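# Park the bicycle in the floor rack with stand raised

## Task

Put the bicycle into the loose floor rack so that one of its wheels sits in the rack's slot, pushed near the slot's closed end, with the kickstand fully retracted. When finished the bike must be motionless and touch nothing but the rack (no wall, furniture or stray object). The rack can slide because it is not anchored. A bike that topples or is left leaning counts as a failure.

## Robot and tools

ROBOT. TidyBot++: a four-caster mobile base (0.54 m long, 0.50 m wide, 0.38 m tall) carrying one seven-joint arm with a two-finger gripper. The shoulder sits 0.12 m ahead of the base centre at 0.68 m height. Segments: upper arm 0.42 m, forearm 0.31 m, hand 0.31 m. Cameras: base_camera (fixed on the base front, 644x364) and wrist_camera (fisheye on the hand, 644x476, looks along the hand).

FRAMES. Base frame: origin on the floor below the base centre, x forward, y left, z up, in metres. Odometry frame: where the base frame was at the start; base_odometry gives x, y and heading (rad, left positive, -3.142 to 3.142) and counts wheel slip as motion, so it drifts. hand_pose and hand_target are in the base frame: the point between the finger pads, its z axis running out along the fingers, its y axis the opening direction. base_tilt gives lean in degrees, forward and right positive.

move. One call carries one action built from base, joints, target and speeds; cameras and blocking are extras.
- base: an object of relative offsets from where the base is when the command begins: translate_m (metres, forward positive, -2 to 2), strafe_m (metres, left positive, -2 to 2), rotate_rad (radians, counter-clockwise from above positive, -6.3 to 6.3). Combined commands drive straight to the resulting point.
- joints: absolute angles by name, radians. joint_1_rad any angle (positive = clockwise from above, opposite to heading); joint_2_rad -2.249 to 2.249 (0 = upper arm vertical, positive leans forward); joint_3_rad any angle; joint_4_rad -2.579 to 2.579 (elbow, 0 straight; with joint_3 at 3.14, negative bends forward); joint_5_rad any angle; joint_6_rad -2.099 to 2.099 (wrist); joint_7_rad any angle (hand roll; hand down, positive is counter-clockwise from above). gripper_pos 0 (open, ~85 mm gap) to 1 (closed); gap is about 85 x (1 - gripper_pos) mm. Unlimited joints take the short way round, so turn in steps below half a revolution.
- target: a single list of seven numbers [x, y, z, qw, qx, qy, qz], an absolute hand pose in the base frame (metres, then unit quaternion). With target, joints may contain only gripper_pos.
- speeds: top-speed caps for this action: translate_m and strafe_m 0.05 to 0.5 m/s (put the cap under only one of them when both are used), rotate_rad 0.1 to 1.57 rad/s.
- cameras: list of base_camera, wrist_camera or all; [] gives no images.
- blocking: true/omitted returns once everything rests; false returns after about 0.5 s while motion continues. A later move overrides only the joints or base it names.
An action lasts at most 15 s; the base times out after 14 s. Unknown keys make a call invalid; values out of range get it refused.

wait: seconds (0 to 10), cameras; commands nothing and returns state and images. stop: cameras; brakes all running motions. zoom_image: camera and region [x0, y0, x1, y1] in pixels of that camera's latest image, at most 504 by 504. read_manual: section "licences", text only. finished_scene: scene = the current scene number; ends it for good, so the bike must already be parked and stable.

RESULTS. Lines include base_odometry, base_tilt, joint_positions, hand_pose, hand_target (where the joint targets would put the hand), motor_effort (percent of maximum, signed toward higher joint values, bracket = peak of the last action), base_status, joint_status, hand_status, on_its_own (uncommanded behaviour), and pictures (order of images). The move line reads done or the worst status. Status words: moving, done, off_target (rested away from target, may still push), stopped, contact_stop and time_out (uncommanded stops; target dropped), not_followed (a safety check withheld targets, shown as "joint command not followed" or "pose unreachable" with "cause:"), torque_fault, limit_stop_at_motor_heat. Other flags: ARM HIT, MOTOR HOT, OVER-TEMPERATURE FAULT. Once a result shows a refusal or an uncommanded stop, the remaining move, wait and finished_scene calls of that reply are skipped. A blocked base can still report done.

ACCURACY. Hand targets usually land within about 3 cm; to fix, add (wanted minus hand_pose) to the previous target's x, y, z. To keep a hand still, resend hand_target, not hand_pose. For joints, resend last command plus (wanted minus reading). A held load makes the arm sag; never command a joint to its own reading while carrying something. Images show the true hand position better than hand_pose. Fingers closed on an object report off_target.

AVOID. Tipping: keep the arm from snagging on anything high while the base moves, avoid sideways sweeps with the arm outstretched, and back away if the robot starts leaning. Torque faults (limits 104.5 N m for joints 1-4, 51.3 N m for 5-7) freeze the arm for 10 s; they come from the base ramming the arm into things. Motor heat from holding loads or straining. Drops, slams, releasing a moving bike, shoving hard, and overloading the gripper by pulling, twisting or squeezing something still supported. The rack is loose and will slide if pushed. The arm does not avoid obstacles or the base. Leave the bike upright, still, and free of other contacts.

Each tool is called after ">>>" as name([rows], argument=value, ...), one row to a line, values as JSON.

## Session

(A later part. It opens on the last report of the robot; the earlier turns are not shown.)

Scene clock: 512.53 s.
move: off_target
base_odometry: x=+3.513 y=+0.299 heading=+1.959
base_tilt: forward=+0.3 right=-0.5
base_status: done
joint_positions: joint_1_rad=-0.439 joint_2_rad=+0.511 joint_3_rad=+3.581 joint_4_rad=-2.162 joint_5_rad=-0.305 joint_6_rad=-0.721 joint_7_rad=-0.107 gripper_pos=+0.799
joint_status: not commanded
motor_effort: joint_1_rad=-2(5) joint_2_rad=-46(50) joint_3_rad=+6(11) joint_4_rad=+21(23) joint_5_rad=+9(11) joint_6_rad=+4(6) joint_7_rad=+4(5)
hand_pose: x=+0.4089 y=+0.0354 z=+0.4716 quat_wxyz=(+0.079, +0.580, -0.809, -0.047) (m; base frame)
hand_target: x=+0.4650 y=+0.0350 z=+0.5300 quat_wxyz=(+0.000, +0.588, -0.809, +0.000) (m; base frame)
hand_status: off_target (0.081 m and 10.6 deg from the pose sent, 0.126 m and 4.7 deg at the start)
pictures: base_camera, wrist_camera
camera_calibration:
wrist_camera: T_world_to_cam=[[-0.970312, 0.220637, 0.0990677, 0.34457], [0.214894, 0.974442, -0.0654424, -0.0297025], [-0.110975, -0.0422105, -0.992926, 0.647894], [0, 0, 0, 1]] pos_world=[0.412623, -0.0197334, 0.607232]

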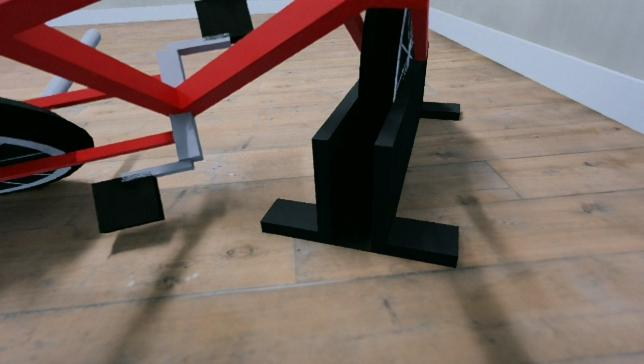

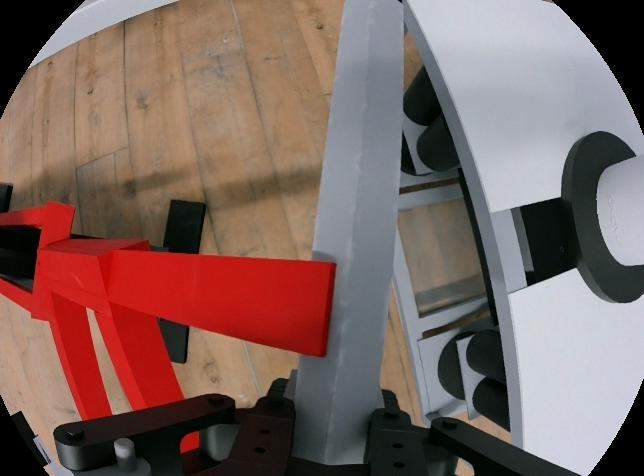

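>>> move(base={"translate_m": 0.08}, speeds={"translate_m": 0.1}, target=[0.48, 0.03, 0.62, 0, 0.588, -0.809, 0])

Scene clock: 514.93 s.
move: off_target
base_odometry: x=+3.483 y=+0.373 heading=+1.959
base_tilt: forward=+0.2 right=-0.5
base_status: done
joint_positions: joint_1_rad=-0.295 joint_2_rad=+0.405 joint_3_rad=+3.433 joint_4_rad=-2.004 joint_5_rad=-0.139 joint_6_rad=-0.992 joint_7_rad=-0.262 gripper_pos=+0.799
joint_status: not commanded
motor_effort: joint_1_rad=-3(4) joint_2_rad=-53(54) joint_3_rad=+2(7) joint_4_rad=+30(30) joint_5_rad=+7(9) joint_6_rad=+0(5) joint_7_rad=+4(6)
hand_pose: x=+0.4216 y=+0.0294 z=+0.5356 quat_wxyz=(+0.097, +0.573, -0.811, -0.068) (m; base frame)
hand_target: x=+0.4800 y=+0.0300 z=+0.6200 quat_wxyz=(+0.000, +0.588, -0.809, +0.000) (m; base frame)
hand_status: off_target (0.103 m and 13.7 deg from the pose sent, 0.165 m and 10.6 deg at the start)
pictures: base_camera, wrist_camera
camera_calibration:
wrist_camera: T_world_to_cam=[[-0.960266, 0.232633, 0.154179, 0.317825], [0.225066, 0.972167, -0.0650845, -0.0268206], [-0.165028, -0.027798, -0.985897, 0.731142], [0, 0, 0, 1]] pos_world=[0.431892, -0.0275381, 0.670083]

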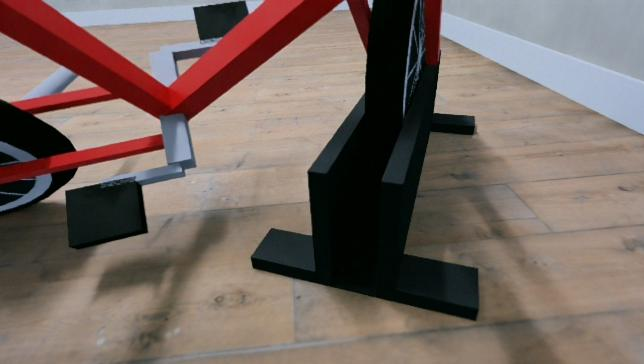

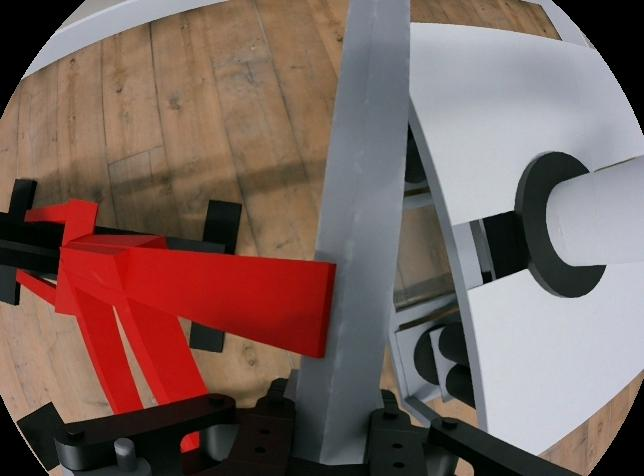

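>>> move(base={"translate_m": 0.07}, speeds={"translate_m": 0.1}, target=[0.50, 0.03, 0.70, 0, 0.588, -0.809, 0])

Scene clock: 516.73 s.
move: off_target
base_odometry: x=+3.456 y=+0.439 heading=+1.958
base_tilt: forward=+0.3 right=-0.5
base_status: done
joint_positions: joint_1_rad=-0.241 joint_2_rad=+0.419 joint_3_rad=+3.370 joint_4_rad=-1.795 joint_5_rad=-0.118 joint_6_rad=-1.231 joint_7_rad=-0.301 gripper_pos=+0.799
joint_status: not commanded
motor_effort: joint_1_rad=-3(5) joint_2_rad=-67(69) joint_3_rad=+2(3) joint_4_rad=+38(38) joint_5_rad=+9(10) joint_6_rad=-4(5) joint_7_rad=+5(7)
hand_pose: x=+0.4521 y=+0.0377 z=+0.5814 quat_wxyz=(+0.114, +0.572, -0.807, -0.089) (m; base frame)
hand_target: x=+0.5000 y=+0.0300 z=+0.7000 quat_wxyz=(+0.000, +0.588, -0.809, +0.000) (m; base frame)
hand_status: off_target (0.128 m and 16.7 deg from the pose sent, 0.182 m and 13.7 deg at the start)
pictures: base_camera, wrist_camera
camera_calibration:
wrist_camera: T_world_to_cam=[[-0.950588, 0.230743, 0.207703, 0.30268], [0.222387, 0.972918, -0.0630496, -0.0387243], [-0.216626, -0.0137437, -0.976158, 0.798703], [0, 0, 0, 1]] pos_world=[0.469356, -0.0211888, 0.714351]

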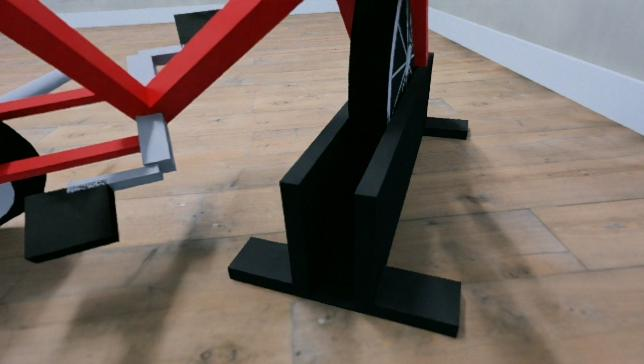

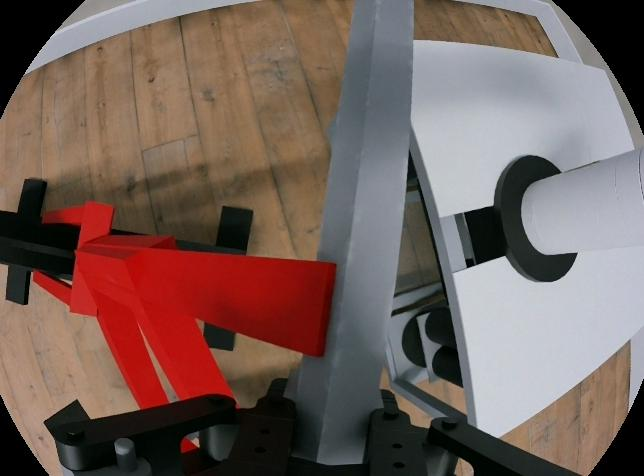

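>>> move(base={"translate_m": 0.06}, speeds={"translate_m": 0.1}, target=[0.50, 0.03, 0.78, 0, 0.588, -0.809, 0])

Scene clock: 518.93 s.
move: off_target
base_odometry: x=+3.433 y=+0.495 heading=+1.958
base_tilt: forward=+0.3 right=-0.5
base_status: done
joint_positions: joint_1_rad=-0.212 joint_2_rad=+0.430 joint_3_rad=+3.338 joint_4_rad=-1.574 joint_5_rad=-0.098 joint_6_rad=-1.445 joint_7_rad=-0.332 gripper_pos=+0.799
joint_status: not commanded
motor_effort: joint_1_rad=-2(4) joint_2_rad=-74(78) joint_3_rad=+2(3) joint_4_rad=+42(44) joint_5_rad=+9(11) joint_6_rad=-10(11) joint_7_rad=+6(9)
hand_pose: x=+0.4874 y=+0.0403 z=+0.6365 quat_wxyz=(+0.118, +0.572, -0.807, -0.090) (m; base frame)
hand_target: x=+0.5000 y=+0.0300 z=+0.7800 quat_wxyz=(+0.000, +0.588, -0.809, +0.000) (m; base frame)
hand_status: off_target (0.144 m and 17.2 deg from the pose sent, 0.204 m and 16.7 deg at the start)
pictures: base_camera, wrist_camera
camera_calibration:
wrist_camera: T_world_to_cam=[[-0.949332, 0.230245, 0.213906, 0.319651], [0.220581, 0.972972, -0.0683388, -0.0414629], [-0.223859, -0.0176927, -0.974461, 0.862853], [0, 0, 0, 1]] pos_world=[0.505758, -0.0179898, 0.769607]

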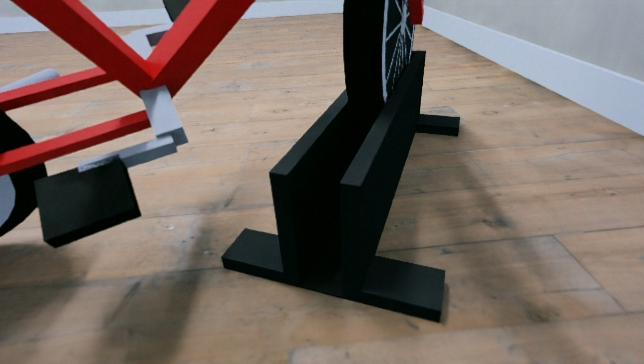

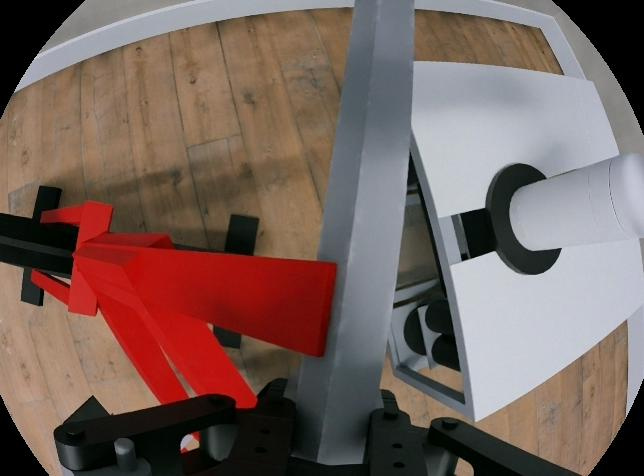

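>>> move(base={"translate_m": 0.08, "strafe_m": -0.03}, speeds={"translate_m": 0.1}, target=[0.50, 0.0, 0.78, 0, 0.588, -0.809, 0])

Scene clock: 521.93 s.
move: off_target
base_odometry: x=+3.431 y=+0.580 heading=+1.958
base_tilt: forward=+0.2 right=-0.5
base_status: done
joint_positions: joint_1_rad=-0.166 joint_2_rad=+0.418 joint_3_rad=+3.337 joint_4_rad=-1.574 joint_5_rad=-0.099 joint_6_rad=-1.495 joint_7_rad=-0.317 gripper_pos=+0.799
joint_status: not commanded
motor_effort: joint_1_rad=+0(3) joint_2_rad=-71(77) joint_3_rad=+4(6) joint_4_rad=+43(45) joint_5_rad=+11(14) joint_6_rad=-5(10) joint_7_rad=+1(7)
hand_pose: x=+0.4747 y=+0.0249 z=+0.6455 quat_wxyz=(+0.129, +0.558, -0.813, -0.107) (m; base frame)
hand_target: x=+0.5000 y=+0.0000 z=+0.7800 quat_wxyz=(+0.000, +0.588, -0.809, +0.000) (m; base frame)
hand_status: off_target (0.139 m and 19.5 deg from the pose sent, 0.150 m and 17.2 deg at the start)
pictures: base_camera, wrist_camera
camera_calibration:
wrist_camera: T_world_to_cam=[[-0.932826, 0.25773, 0.251814, 0.276265], [0.248781, 0.966217, -0.0673257, -0.0368995], [-0.260658, -0.000156685, -0.965431, 0.87967], [0, 0, 0, 1]] pos_world=[0.49618, -0.035411, 0.777209]

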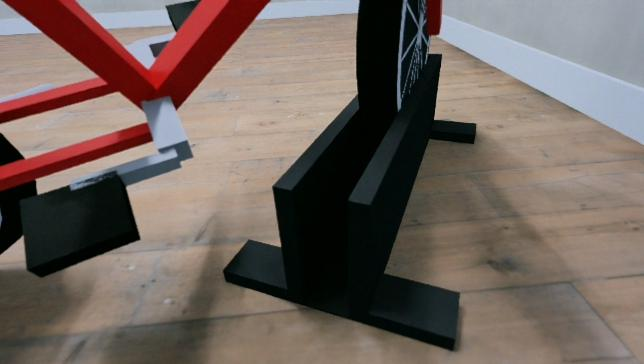

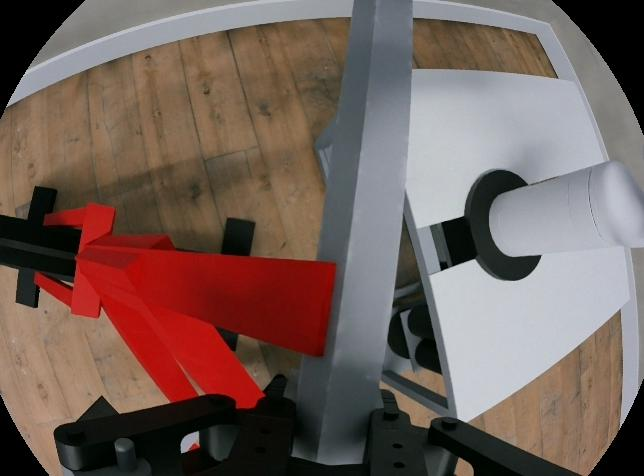

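>>> move(base={"translate_m": 0.06, "strafe_m": -0.06}, speeds={"translate_m": 0.1}, target=[0.53, -0.02, 0.75, 0, 0.588, -0.809, 0])

Scene clock: 524.77 s.
move: off_target
base_odometry: x=+3.464 y=+0.659 heading=+1.959
base_tilt: forward=+0.3 right=-0.5
base_status: done
joint_positions: joint_1_rad=-0.166 joint_2_rad=+0.470 joint_3_rad=+3.385 joint_4_rad=-1.574 joint_5_rad=-0.119 joint_6_rad=-1.488 joint_7_rad=-0.229 gripper_pos=+0.799
joint_status: not commanded
motor_effort: joint_1_rad=+1(4) joint_2_rad=-68(72) joint_3_rad=+7(9) joint_4_rad=+40(46) joint_5_rad=+11(15) joint_6_rad=-1(5) joint_7_rad=-3(4)
hand_pose: x=+0.4765 y=+0.0143 z=+0.6271 quat_wxyz=(+0.140, +0.569, -0.801, -0.122) (m; base frame)
hand_target: x=+0.5300 y=-0.0200 z=+0.7500 quat_wxyz=(+0.000, +0.588, -0.809, +0.000) (m; base frame)
hand_status: off_target (0.138 m and 21.5 deg from the pose sent, 0.126 m and 19.5 deg at the start)
pictures: base_camera, wrist_camera
camera_calibration:
wrist_camera: T_world_to_cam=[[-0.93045, 0.223726, 0.290188, 0.260583], [0.21644, 0.974607, -0.0574066, -0.0193094], [-0.295663, 0.00939428, -0.955246, 0.872558], [0, 0, 0, 1]] pos_world=[0.504621, -0.0476771, 0.756781]

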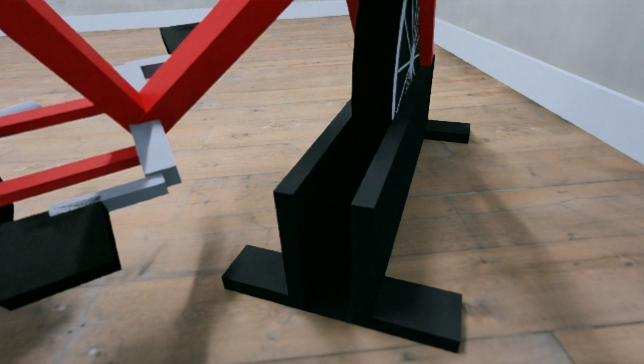

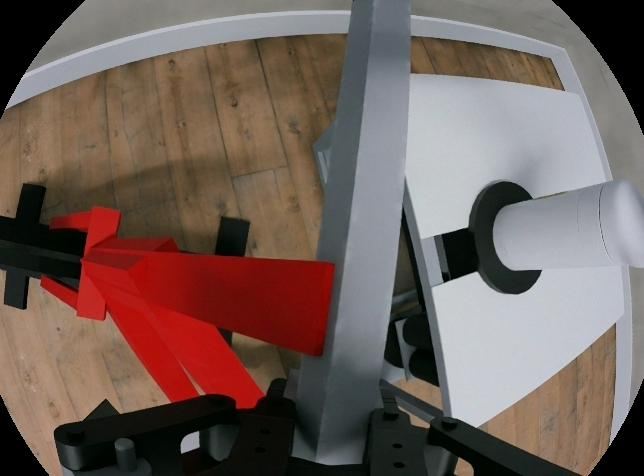

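>>> move(target=[0.50, -0.01, 0.72, 0, 0.404, -0.915, 0])

Scene clock: 527.80 s.
move: off_target
base_odometry: x=+3.464 y=+0.659 heading=+1.959
base_tilt: forward=+0.2 right=-0.5
base_status: not commanded
joint_positions: joint_1_rad=-0.205 joint_2_rad=+0.347 joint_3_rad=+3.398 joint_4_rad=-1.665 joint_5_rad=-0.089 joint_6_rad=-1.321 joint_7_rad=-0.590 gripper_pos=+0.799
joint_status: not commanded
motor_effort: joint_1_rad=+1(5) joint_2_rad=-53(69) joint_3_rad=+3(10) joint_4_rad=+31(41) joint_5_rad=+5(13) joint_6_rad=-13(15) joint_7_rad=+1(8)
hand_pose: x=+0.4914 y=+0.0111 z=+0.6393 quat_wxyz=(+0.079, +0.436, -0.895, -0.043) (m; base frame)
hand_target: x=+0.5000 y=-0.0100 z=+0.7200 quat_wxyz=(+0.000, +0.404, -0.915, +0.000) (m; base frame)
hand_status: off_target (0.084 m and 11.1 deg from the pose sent, 0.099 m and 31.5 deg at the start)
pictures: base_camera, wrist_camera
camera_calibration:
wrist_camera: T_world_to_cam=[[-0.844128, 0.530237, 0.0793486, 0.360634], [0.522697, 0.846833, -0.0982913, -0.141593], [-0.119313, -0.0414952, -0.991989, 0.825988], [0, 0, 0, 1]] pos_world=[0.476983, -0.0370411, 0.776838]

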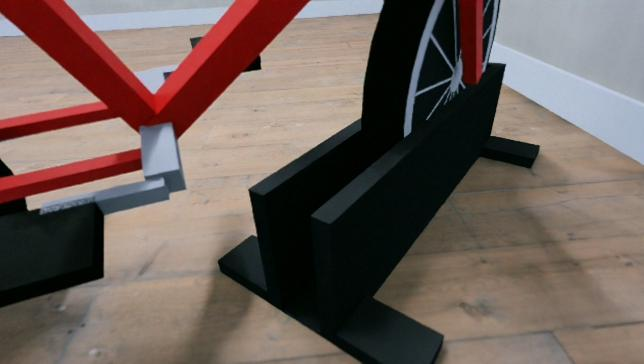

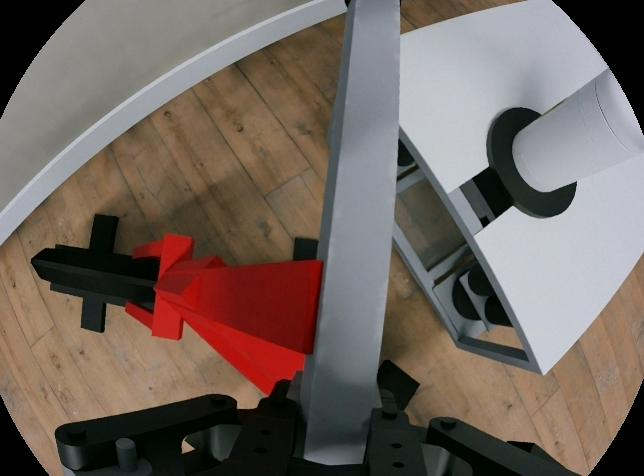

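>>> move(target=[0.50, 0.0, 0.71, 0, 0.208, -0.978, 0])

Scene clock: 531.17 s.
move: off_target
base_odometry: x=+3.464 y=+0.659 heading=+1.959
base_tilt: forward=+0.2 right=-0.5
base_status: not commanded
joint_positions: joint_1_rad=-0.268 joint_2_rad=+0.299 joint_3_rad=+3.426 joint_4_rad=-1.681 joint_5_rad=-0.077 joint_6_rad=-1.293 joint_7_rad=-0.998 gripper_pos=+0.813
joint_status: not commanded
motor_effort: joint_1_rad=+3(4) joint_2_rad=-43(52) joint_3_rad=+5(5) joint_4_rad=+27(30) joint_5_rad=+2(6) joint_6_rad=-11(16) joint_7_rad=-1(5)
hand_pose: x=+0.4942 y=+0.0208 z=+0.6523 quat_wxyz=(+0.059, +0.265, -0.962, -0.012) (m; base frame)
hand_target: x=+0.5000 y=+0.0000 z=+0.7100 quat_wxyz=(+0.000, +0.208, -0.978, +0.000) (m; base frame)
hand_status: off_target (0.062 m and 9.7 deg from the pose sent, 0.072 m and 29.7 deg at the start)
pictures: base_camera, wrist_camera
camera_calibration:
wrist_camera: T_world_to_cam=[[-0.602074, 0.798367, -0.0108258, 0.290426], [0.794311, 0.597529, -0.109679, -0.271618], [-0.0810956, -0.0746343, -0.993908, 0.822701], [0, 0, 0, 1]] pos_world=[0.457325, -0.00816539, 0.791043]

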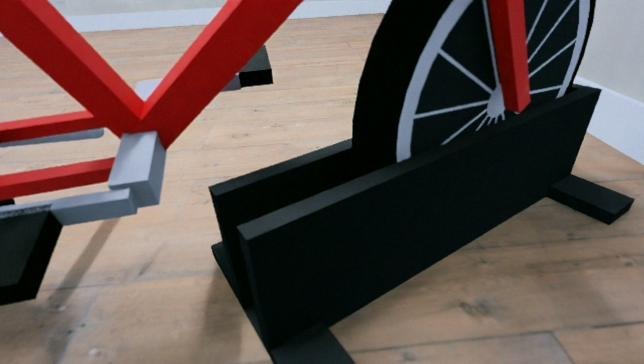

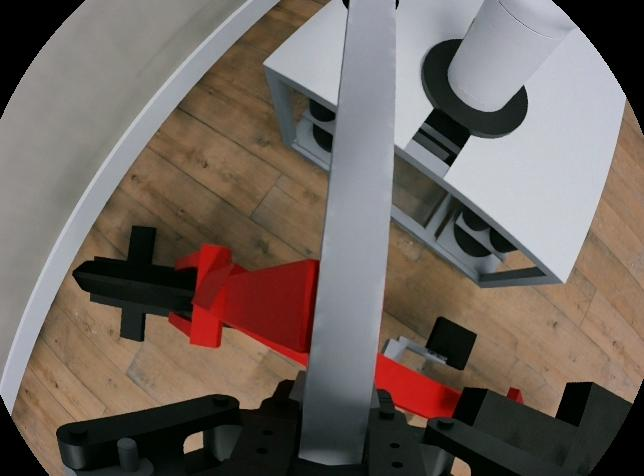

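>>> move(target=[0.50, 0.015, 0.70, 0, 0.052, -0.9986, 0])

Scene clock: 533.23 s.
move: off_target
base_odometry: x=+3.464 y=+0.659 heading=+1.959
base_tilt: forward=+0.2 right=-0.5
base_status: not commanded
joint_positions: joint_1_rad=-0.337 joint_2_rad=+0.276 joint_3_rad=+3.472 joint_4_rad=-1.692 joint_5_rad=-0.072 joint_6_rad=-1.278 joint_7_rad=-1.328 gripper_pos=+0.825
joint_status: not commanded
motor_effort: joint_1_rad=+3(4) joint_2_rad=-37(42) joint_3_rad=+4(5) joint_4_rad=+24(27) joint_5_rad=+0(5) joint_6_rad=-7(14) joint_7_rad=-2(6)
hand_pose: x=+0.4947 y=+0.0284 z=+0.6586 quat_wxyz=(+0.046, +0.116, -0.992, +0.005) (m; base frame)
hand_target: x=+0.5000 y=+0.0150 z=+0.7000 quat_wxyz=(+0.000, +0.052, -0.999, +0.000) (m; base frame)
hand_status: off_target (0.044 m and 9.1 deg from the pose sent, 0.048 m and 25.8 deg at the start)
pictures: base_camera, wrist_camera
camera_calibration:
wrist_camera: T_world_to_cam=[[-0.336207, 0.939446, -0.0663862, 0.185728], [0.93898, 0.328931, -0.100604, -0.345751], [-0.0726753, -0.096159, -0.992709, 0.825192], [0, 0, 0, 1]] pos_world=[0.447067, 0.0185967, 0.796722]

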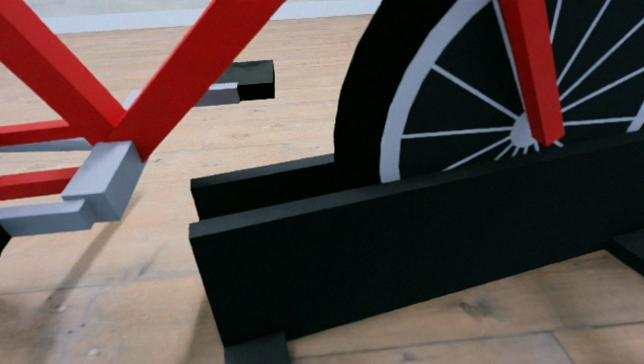

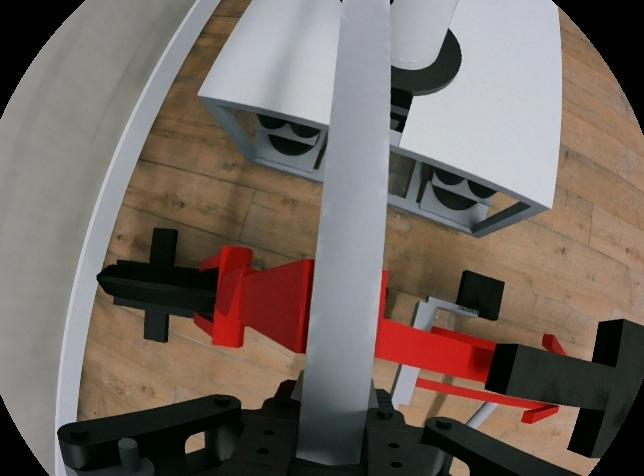

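>>> move(target=[0.505, 0.018, 0.645, 0, 0.0, -1.0, 0])

>>> zoom_image(camera="wrist_camera", region=[80, 210, 330, 370])

Scene clock: 535.57 s.
move: off_target
base_odometry: x=+3.464 y=+0.659 heading=+1.959
base_tilt: forward=+0.2 right=-0.5
base_status: not commanded
joint_positions: joint_1_rad=-0.473 joint_2_rad=+0.255 joint_3_rad=+3.615 joint_4_rad=-1.738 joint_5_rad=-0.081 joint_6_rad=-1.222 joint_7_rad=-1.330 gripper_pos=+0.825
joint_status: not commanded
motor_effort: joint_1_rad=+5(6) joint_2_rad=-18(37) joint_3_rad=+6(7) joint_4_rad=+12(24) joint_5_rad=-3(4) joint_6_rad=+2(8) joint_7_rad=-8(9)
hand_pose: x=+0.4951 y=+0.0284 z=+0.6567 quat_wxyz=(+0.024, +0.110, -0.993, +0.017) (m; base frame)
hand_target: x=+0.5050 y=+0.0180 z=+0.6450 quat_wxyz=(+0.000, +0.000, -1.000, +0.000) (m; base frame)
hand_status: off_target (0.018 m and 13.1 deg from the pose sent, 0.020 m and 14.3 deg at the start)
pictures: base_camera, wrist_camera
camera_calibration:
wrist_camera: T_world_to_cam=[[-0.322218, 0.941408, -0.0996278, 0.200644], [0.946227, 0.317078, -0.0641588, -0.373533], [-0.0288098, -0.114944, -0.992954, 0.802325], [0, 0, 0, 1]] pos_world=[0.441213, 0.0217727, 0.792697]

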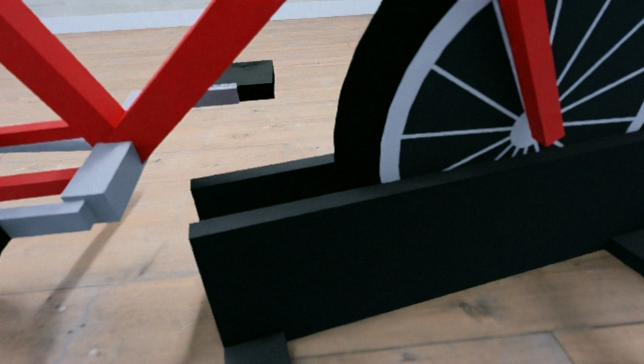

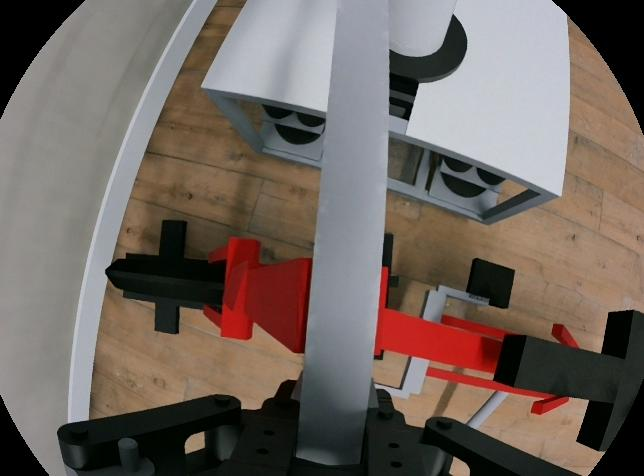

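Scaled by 2.016.

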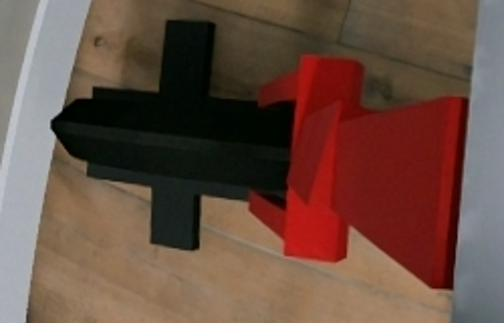

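>>> move(base={"translate_m": 0.02}, speeds={"translate_m": 0.06})

Scene clock: 539.13 s.
move: done
base_odometry: x=+3.456 y=+0.677 heading=+1.959
base_tilt: forward=+0.2 right=-0.5
base_status: done
joint_positions: joint_1_rad=-0.473 joint_2_rad=+0.243 joint_3_rad=+3.629 joint_4_rad=-1.749 joint_5_rad=-0.099 joint_6_rad=-1.214 joint_7_rad=-1.361 gripper_pos=+0.825
joint_status: not commanded
motor_effort: joint_1_rad=+4(6) joint_2_rad=-16(19) joint_3_rad=+5(7) joint_4_rad=+15(16) joint_5_rad=-2(5) joint_6_rad=+2(5) joint_7_rad=-5(9)
hand_pose: x=+0.4937 y=+0.0282 z=+0.6580 quat_wxyz=(+0.018, +0.085, -0.996, +0.009) (m; base frame)
hand_target: x=+0.5050 y=+0.0180 z=+0.6450 quat_wxyz=(+0.000, +0.000, -1.000, +0.000) (m; base frame)
hand_status: not commanded
pictures: base_camera, wrist_camera
camera_calibration:
wrist_camera: T_world_to_cam=[[-0.272753, 0.958175, -0.086636, 0.166994], [0.961793, 0.269346, -0.0490649, -0.388354], [-0.0236776, -0.0967085, -0.995031, 0.80188], [0, 0, 0, 1]] pos_world=[0.438051, 0.0221412, 0.793308]

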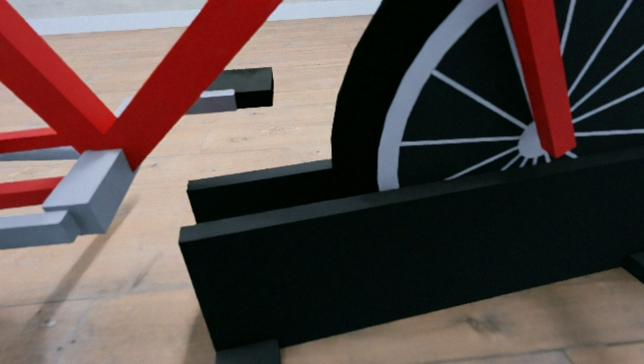

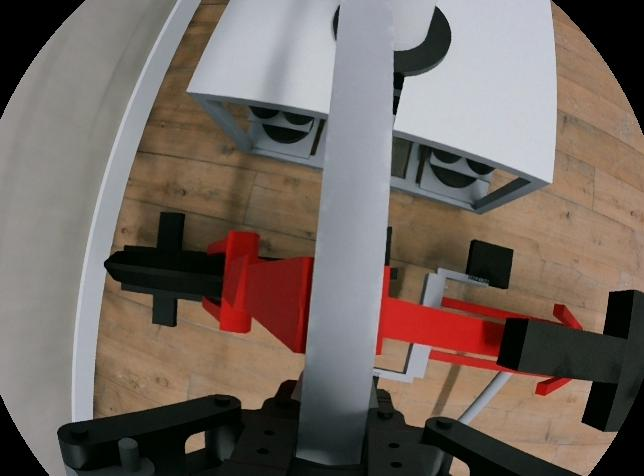

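>>> move(joints={"gripper_pos": 0.65}, cameras=["wrist_camera"])

>>> wait(seconds=0.6)

Scene clock: 540.40 s.
move: done
base_odometry: x=+3.456 y=+0.677 heading=+1.959
base_tilt: forward=+0.2 right=-0.5
base_status: not commanded
joint_positions: joint_1_rad=-0.469 joint_2_rad=+0.254 joint_3_rad=+3.641 joint_4_rad=-1.759 joint_5_rad=-0.121 joint_6_rad=-1.194 joint_7_rad=-1.402 gripper_pos=+0.650
joint_status: all done
motor_effort: joint_1_rad=+3(5) joint_2_rad=-21(22) joint_3_rad=+3(5) joint_4_rad=+14(18) joint_5_rad=+2(3) joint_6_rad=-1(3) joint_7_rad=+1(5)
hand_pose: x=+0.4964 y=+0.0278 z=+0.6514 quat_wxyz=(+0.016, +0.051, -0.999, +0.003) (m; base frame)
hand_target: x=+0.5050 y=+0.0180 z=+0.6450 quat_wxyz=(+0.000, +0.000, -1.000, +0.000) (m; base frame)
hand_status: not commanded
pictures: wrist_camera
camera_calibration:
wrist_camera: T_world_to_cam=[[-0.207352, 0.975184, -0.0775981, 0.128772], [0.977914, 0.204497, -0.0431796, -0.401223], [-0.0262395, -0.0848376, -0.996049, 0.79695], [0, 0, 0, 1]] pos_world=[0.439974, 0.0240836, 0.786469]

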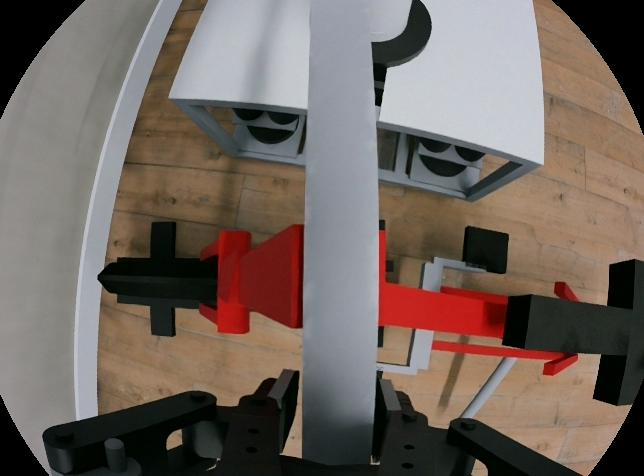

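Scene clock: 541.00 s.
base_odometry: x=+3.456 y=+0.677 heading=+1.959
base_tilt: forward=+0.2 right=-0.5
base_status: not commanded
joint_positions: joint_1_rad=-0.469 joint_2_rad=+0.254 joint_3_rad=+3.641 joint_4_rad=-1.759 joint_5_rad=-0.121 joint_6_rad=-1.194 joint_7_rad=-1.402 gripper_pos=+0.650
joint_status: all done
motor_effort: joint_1_rad=+1(5) joint_2_rad=-20(22) joint_3_rad=+3(5) joint_4_rad=+15(18) joint_5_rad=+1(3) joint_6_rad=+0(3) joint_7_rad=+1(5)
hand_pose: x=+0.4964 y=+0.0278 z=+0.6514 quat_wxyz=(+0.016, +0.051, -0.999, +0.003) (m; base frame)
hand_target: x=+0.5050 y=+0.0180 z=+0.6450 quat_wxyz=(+0.000, +0.000, -1.000, +0.000) (m; base frame)
hand_status: not commanded
wait: 0.60 s; at rest by 0.27 s
pictures: base_camera, wrist_camera
camera_calibration:
wrist_camera: T_world_to_cam=[[-0.207352, 0.975184, -0.0775981, 0.128772], [0.977914, 0.204497, -0.0431796, -0.401223], [-0.0262395, -0.0848376, -0.996049, 0.79695], [0, 0, 0, 1]] pos_world=[0.439974, 0.0240836, 0.786469]

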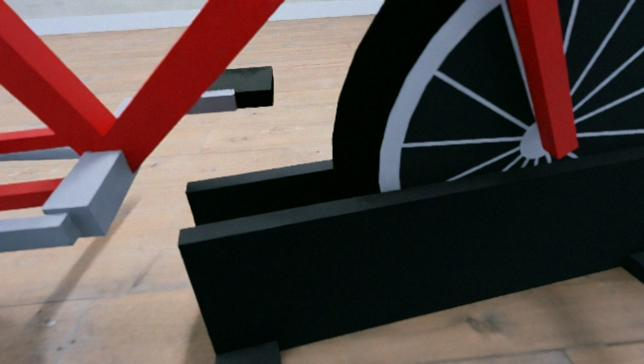

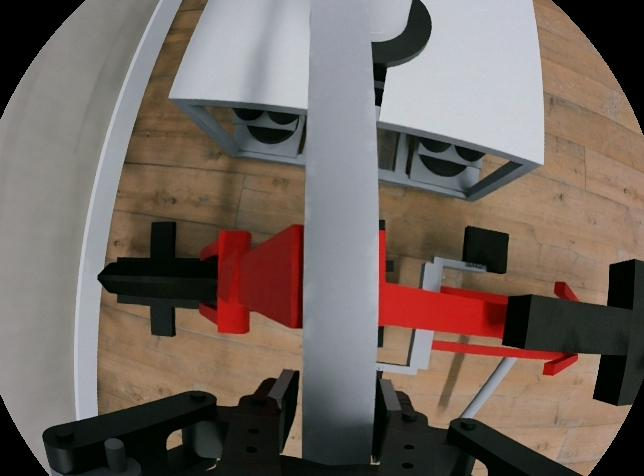

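>>> move(joints={"gripper_pos": 0.3}, cameras=["base_camera"])

>>> move(target=[0.50, 0.02, 0.75, 0, 0.026, -0.9996, 0])

Scene clock: 542.03 s.
move: done
base_odometry: x=+3.456 y=+0.677 heading=+1.959
base_tilt: forward=+0.2 right=-0.5
base_status: not commanded
joint_positions: joint_1_rad=-0.468 joint_2_rad=+0.254 joint_3_rad=+3.644 joint_4_rad=-1.759 joint_5_rad=-0.121 joint_6_rad=-1.194 joint_7_rad=-1.402 gripper_pos=+0.300
joint_status: all done
motor_effort: joint_1_rad=+1(1) joint_2_rad=-21(22) joint_3_rad=+2(2) joint_4_rad=+16(17) joint_5_rad=+0(1) joint_6_rad=+0(1) joint_7_rad=+1(1)
hand_pose: x=+0.4966 y=+0.0261 z=+0.6515 quat_wxyz=(+0.016, +0.049, -0.999, +0.003) (m; base frame)
hand_target: x=+0.5050 y=+0.0180 z=+0.6450 quat_wxyz=(+0.000, +0.000, -1.000, +0.000) (m; base frame)
hand_status: not commanded
pictures: base_camera

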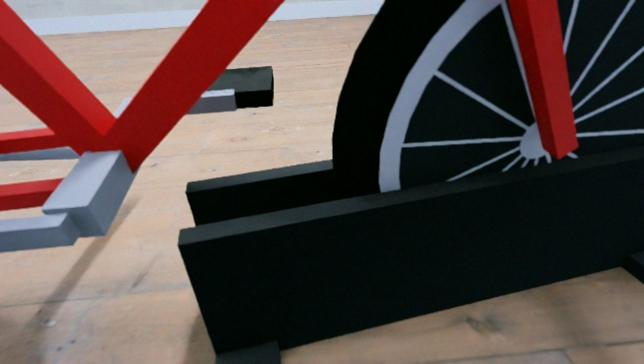

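Scene clock: 543.33 s.
move: off_target
base_odometry: x=+3.456 y=+0.677 heading=+1.959
base_tilt: forward=+0.2 right=-0.5
base_status: not commanded
joint_positions: joint_1_rad=-0.327 joint_2_rad=+0.170 joint_3_rad=+3.486 joint_4_rad=-1.540 joint_5_rad=-0.087 joint_6_rad=-1.400 joint_7_rad=-1.435 gripper_pos=+0.300
joint_status: not commanded
motor_effort: joint_1_rad=+1(2) joint_2_rad=-21(23) joint_3_rad=+1(2) joint_4_rad=+18(18) joint_5_rad=+0(1) joint_6_rad=+0(1) joint_7_rad=+1(1)
hand_pose: x=+0.5150 y=+0.0272 z=+0.7444 quat_wxyz=(-0.022, +0.055, -0.998, -0.013) (m; base frame)
hand_target: x=+0.5000 y=+0.0200 z=+0.7500 quat_wxyz=(+0.000, +0.026, -1.000, +0.000) (m; base frame)
hand_status: off_target (0.018 m and 4.4 deg from the pose sent, 0.099 m and 3.3 deg at the start)
pictures: base_camera, wrist_camera
camera_calibration:
wrist_camera: T_world_to_cam=[[-0.209774, 0.976012, -0.0582618, 0.127234], [0.976538, 0.212108, 0.0372032, -0.474535], [0.0486686, -0.0490906, -0.997608, 0.851594], [0, 0, 0, 1]] pos_world=[0.448646, 0.0182755, 0.874624]

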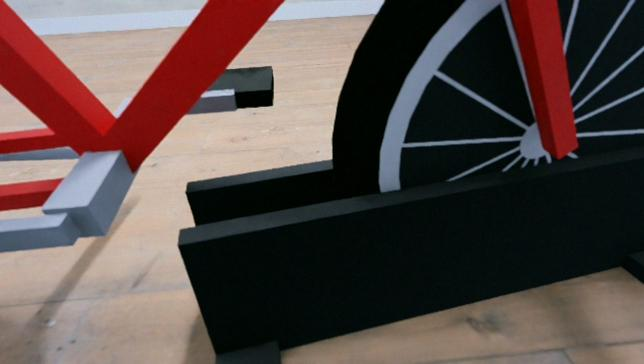

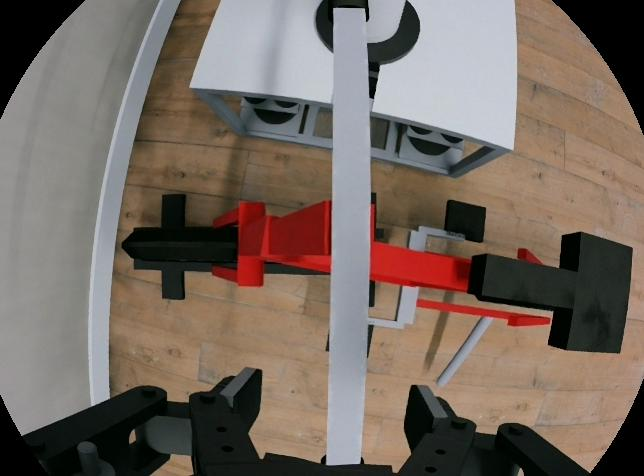

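>>> move(base={"translate_m": -0.33}, speeds={"translate_m": 0.2}, cameras=["wrist_camera"])

>>> move(base={"strafe_m": 1.15}, joints={"joint_1_rad": 0.0, "joint_2_rad": -0.15, "joint_3_rad": 3.14, "joint_4_rad": -2.0, "joint_5_rad": 0, "joint_6_rad": -1.05, "joint_7_rad": 1.57})

Scene clock: 548.23 s.
move: done
base_odometry: x=+3.581 y=+0.372 heading=+1.959
base_tilt: forward=+0.2 right=-0.5
base_status: done
joint_positions: joint_1_rad=-0.324 joint_2_rad=+0.165 joint_3_rad=+3.484 joint_4_rad=-1.540 joint_5_rad=-0.085 joint_6_rad=-1.407 joint_7_rad=-1.436 gripper_pos=+0.300
joint_status: not commanded
motor_effort: joint_1_rad=+1(3) joint_2_rad=-21(24) joint_3_rad=+0(1) joint_4_rad=+18(19) joint_5_rad=+0(1) joint_6_rad=+0(1) joint_7_rad=+1(1)
hand_pose: x=+0.5129 y=+0.0266 z=+0.7462 quat_wxyz=(-0.021, +0.055, -0.998, -0.013) (m; base frame)
hand_target: x=+0.5000 y=+0.0200 z=+0.7500 quat_wxyz=(+0.000, +0.026, -1.000, +0.000) (m; base frame)
hand_status: not commanded
pictures: wrist_camera
camera_calibration:
wrist_camera: T_world_to_cam=[[-0.20935, 0.976155, -0.0573928, 0.126673], [0.976709, 0.21157, 0.0357468, -0.471484], [0.047037, -0.0485724, -0.997712, 0.854349], [0, 0, 0, 1]] pos_world=[0.446835, 0.0175971, 0.876518]

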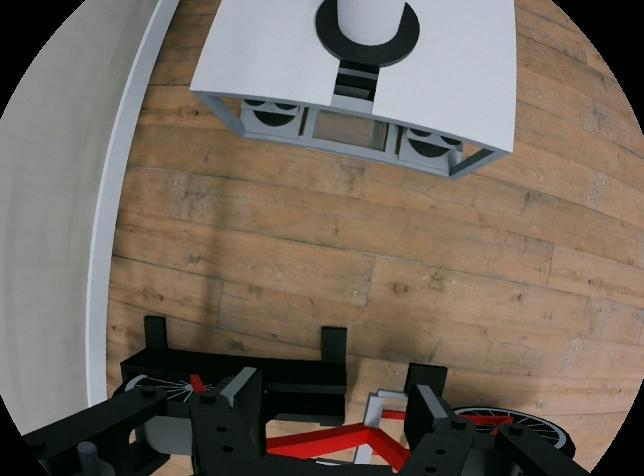

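Scene clock: 551.83 s.
move: done
base_odometry: x=+2.516 y=-0.064 heading=+1.959
base_tilt: forward=+0.2 right=-0.5
base_status: done
joint_positions: joint_1_rad=-0.013 joint_2_rad=-0.137 joint_3_rad=+3.158 joint_4_rad=-1.977 joint_5_rad=-0.035 joint_6_rad=-1.108 joint_7_rad=+1.497 gripper_pos=+0.300
joint_status: all done
motor_effort: joint_1_rad=+0(3) joint_2_rad=-11(22) joint_3_rad=+0(1) joint_4_rad=+18(20) joint_5_rad=+0(2) joint_6_rad=+1(3) joint_7_rad=+1(2)
hand_pose: x=+0.4249 y=+0.0103 z=+0.7098 quat_wxyz=(-0.021, +0.994, -0.045, +0.096) (m; base frame)
hand_target: x=+0.4328 y=+0.0018 z=+0.7090 quat_wxyz=(+0.000, +0.993, +0.000, +0.121) (m; base frame)
hand_status: not commanded
pictures: base_camera, wrist_camera
camera_calibration:
wrist_camera: T_world_to_cam=[[0.0318058, -0.993888, -0.105711, 0.0741362], [-0.979194, -0.00977738, -0.20269, 0.62184], [0.200418, 0.109958, -0.97352, 0.7375], [0, 0, 0, 1]] pos_world=[0.458736, -0.00133082, 0.851849]

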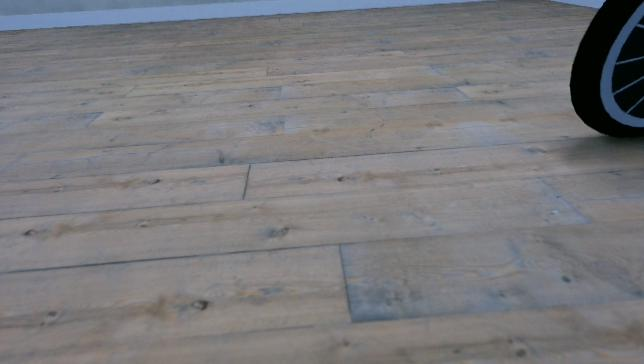

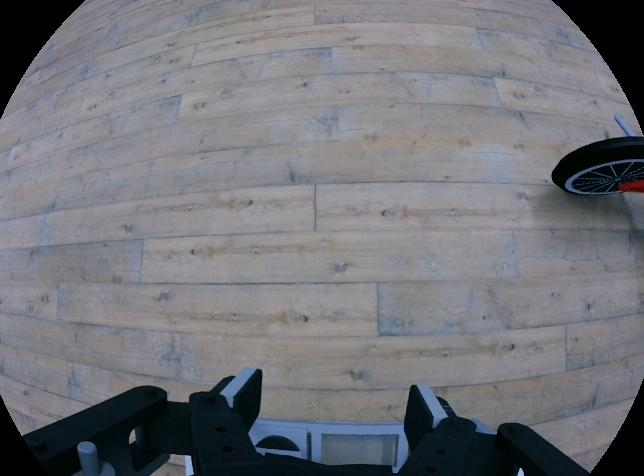

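>>> move(base={"translate_m": 1.95}, cameras=[])

>>> move(base={"rotate_rad": -2.97})

Scene clock: 557.50 s.
move: done
base_odometry: x=+1.778 y=+1.742 heading=+1.959
base_tilt: forward=+0.2 right=-0.5
base_status: done
joint_positions: joint_1_rad=-0.013 joint_2_rad=-0.146 joint_3_rad=+3.157 joint_4_rad=-1.978 joint_5_rad=-0.035 joint_6_rad=-1.102 joint_7_rad=+1.497 gripper_pos=+0.300
joint_status: not commanded
motor_effort: joint_1_rad=+0(2) joint_2_rad=-11(13) joint_3_rad=+0(1) joint_4_rad=+19(20) joint_5_rad=+1(1) joint_6_rad=+2(3) joint_7_rad=+1(1)
hand_pose: x=+0.4259 y=+0.0101 z=+0.7124 quat_wxyz=(-0.021, +0.993, -0.045, +0.103) (m; base frame)
hand_target: x=+0.4328 y=+0.0018 z=+0.7090 quat_wxyz=(+0.000, +0.993, +0.000, +0.121) (m; base frame)
hand_status: not commanded
pictures: none
No camera images: "cameras" was empty.

Scene clock: 560.67 s.
move: done
base_odometry: x=+1.778 y=+1.742 heading=-1.010
base_tilt: forward=+0.2 right=-0.5
base_status: done
joint_positions: joint_1_rad=-0.007 joint_2_rad=-0.146 joint_3_rad=+3.155 joint_4_rad=-1.978 joint_5_rad=-0.031 joint_6_rad=-1.100 joint_7_rad=+1.497 gripper_pos=+0.300
joint_status: not commanded
motor_effort: joint_1_rad=+1(2) joint_2_rad=-11(13) joint_3_rad=+0(1) joint_4_rad=+18(19) joint_5_rad=+1(2) joint_6_rad=+2(3) joint_7_rad=+1(1)
hand_pose: x=+0.4265 y=+0.0079 z=+0.7125 quat_wxyz=(-0.019, +0.993, -0.046, +0.104) (m; base frame)
hand_target: x=+0.4328 y=+0.0018 z=+0.7090 quat_wxyz=(+0.000, +0.993, +0.000, +0.121) (m; base frame)
hand_status: not commanded
pictures: base_camera, wrist_camera
camera_calibration:
wrist_camera: T_world_to_cam=[[0.0306578, -0.994448, -0.100662, 0.0688729], [-0.976037, -0.00807865, -0.217455, 0.633087], [0.215435, 0.104916, -0.970866, 0.731788], [0, 0, 0, 1]] pos_world=[0.458152, -0.00317137, 0.855069]

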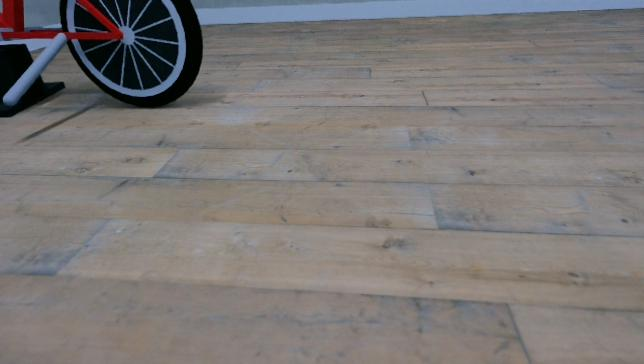

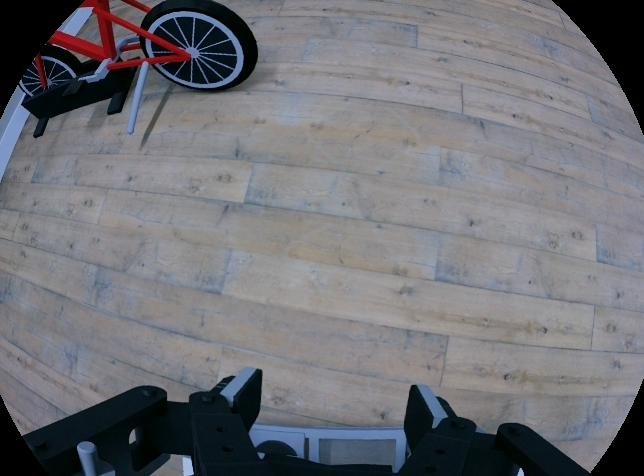

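>>> move(joints={"joint_1_rad": 0.0, "joint_2_rad": 2.24, "joint_3_rad": 3.14, "joint_4_rad": -1.34, "joint_5_rad": 0, "joint_6_rad": 1.90, "joint_7_rad": 1.04, "gripper_pos": 0.3})

Scene clock: 565.93 s.
move: done
base_odometry: x=+1.778 y=+1.742 heading=-1.010
base_tilt: forward=+0.2 right=-0.5
base_status: not commanded
joint_positions: joint_1_rad=-0.007 joint_2_rad=+2.232 joint_3_rad=+3.155 joint_4_rad=-1.362 joint_5_rad=-0.031 joint_6_rad=+1.840 joint_7_rad=+1.114 gripper_pos=+0.300
joint_status: all done
motor_effort: joint_1_rad=+0(1) joint_2_rad=-26(42) joint_3_rad=+0(1) joint_4_rad=-2(20) joint_5_rad=+1(2) joint_6_rad=+8(10) joint_7_rad=+1(2)
hand_pose: x=+0.6200 y=-0.0066 z=+0.0842 quat_wxyz=(-0.132, +0.749, -0.171, +0.626) (m; base frame)
hand_target: x=+0.6250 y=+0.0016 z=+0.1023 quat_wxyz=(-0.175, +0.718, -0.196, +0.644) (m; base frame)
hand_status: not commanded
pictures: base_camera, wrist_camera
camera_calibration:
wrist_camera: T_world_to_cam=[[0.00170367, -0.944123, -0.32959, 0.0228714], [-0.156466, 0.325279, -0.932583, 0.239494], [0.987682, 0.0531585, -0.147169, -0.466839], [0, 0, 0, 1]] pos_world=[0.498522, -0.0314926, 0.162182]

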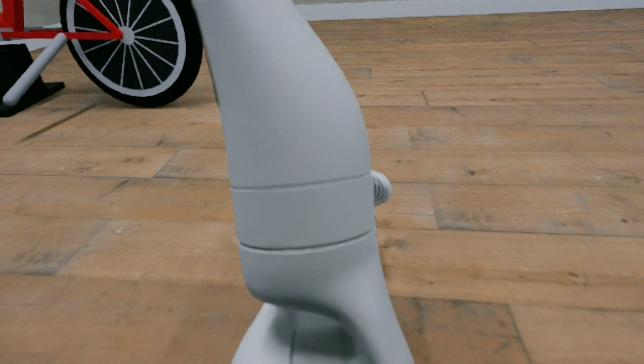

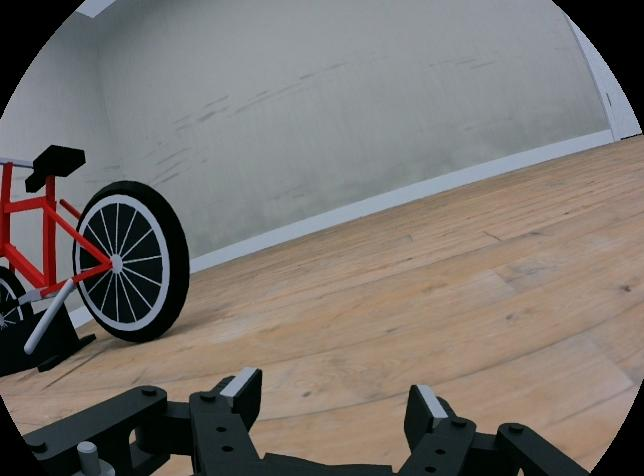

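>>> move(base={"strafe_m": 0.62, "translate_m": 0.15}, joints={"joint_2_rad": 2.20, "joint_6_rad": 1.94})

Scene clock: 569.70 s.
move: done
base_odometry: x=+2.384 y=+1.944 heading=-1.011
base_tilt: forward=+0.2 right=-0.5
base_status: done
joint_positions: joint_1_rad=-0.002 joint_2_rad=+2.209 joint_3_rad=+3.155 joint_4_rad=-1.358 joint_5_rad=-0.030 joint_6_rad=+1.884 joint_7_rad=+1.114 gripper_pos=+0.300
joint_status: all done
motor_effort: joint_1_rad=+0(3) joint_2_rad=-26(28) joint_3_rad=+0(1) joint_4_rad=-2(2) joint_5_rad=+0(2) joint_6_rad=+8(10) joint_7_rad=+1(1)
hand_pose: x=+0.6365 y=-0.0085 z=+0.1099 quat_wxyz=(-0.137, +0.727, -0.168, +0.652) (m; base frame)
hand_target: x=+0.6484 y=+0.0016 z=+0.1354 quat_wxyz=(-0.183, +0.692, -0.189, +0.672) (m; base frame)
hand_status: not commanded
pictures: base_camera, wrist_camera
camera_calibration:
wrist_camera: T_world_to_cam=[[0.0215648, -0.943946, -0.329394, 0.0168512], [-0.0900493, 0.326297, -0.940968, 0.225302], [0.995704, 0.0499534, -0.0779652, -0.491997], [0, 0, 0, 1]] pos_world=[0.509808, -0.0330319, 0.179194]

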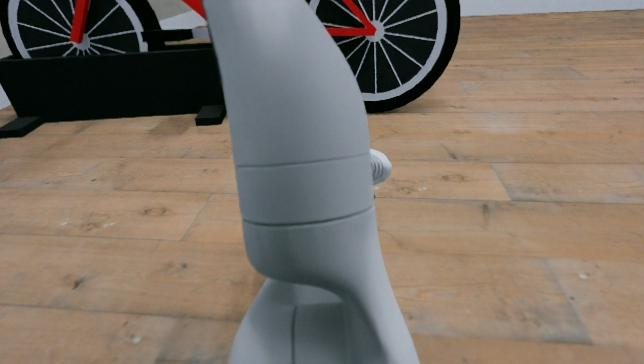

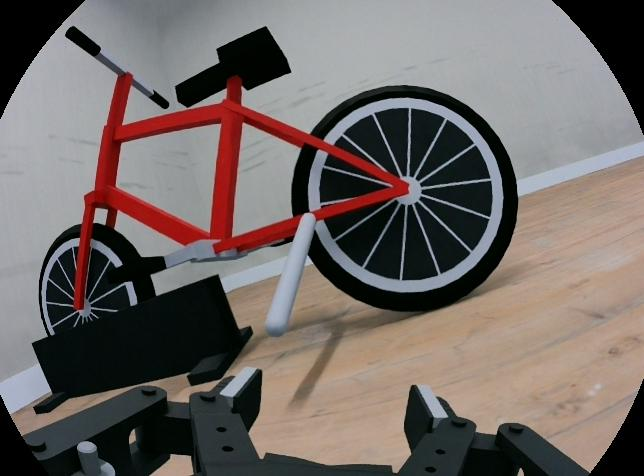

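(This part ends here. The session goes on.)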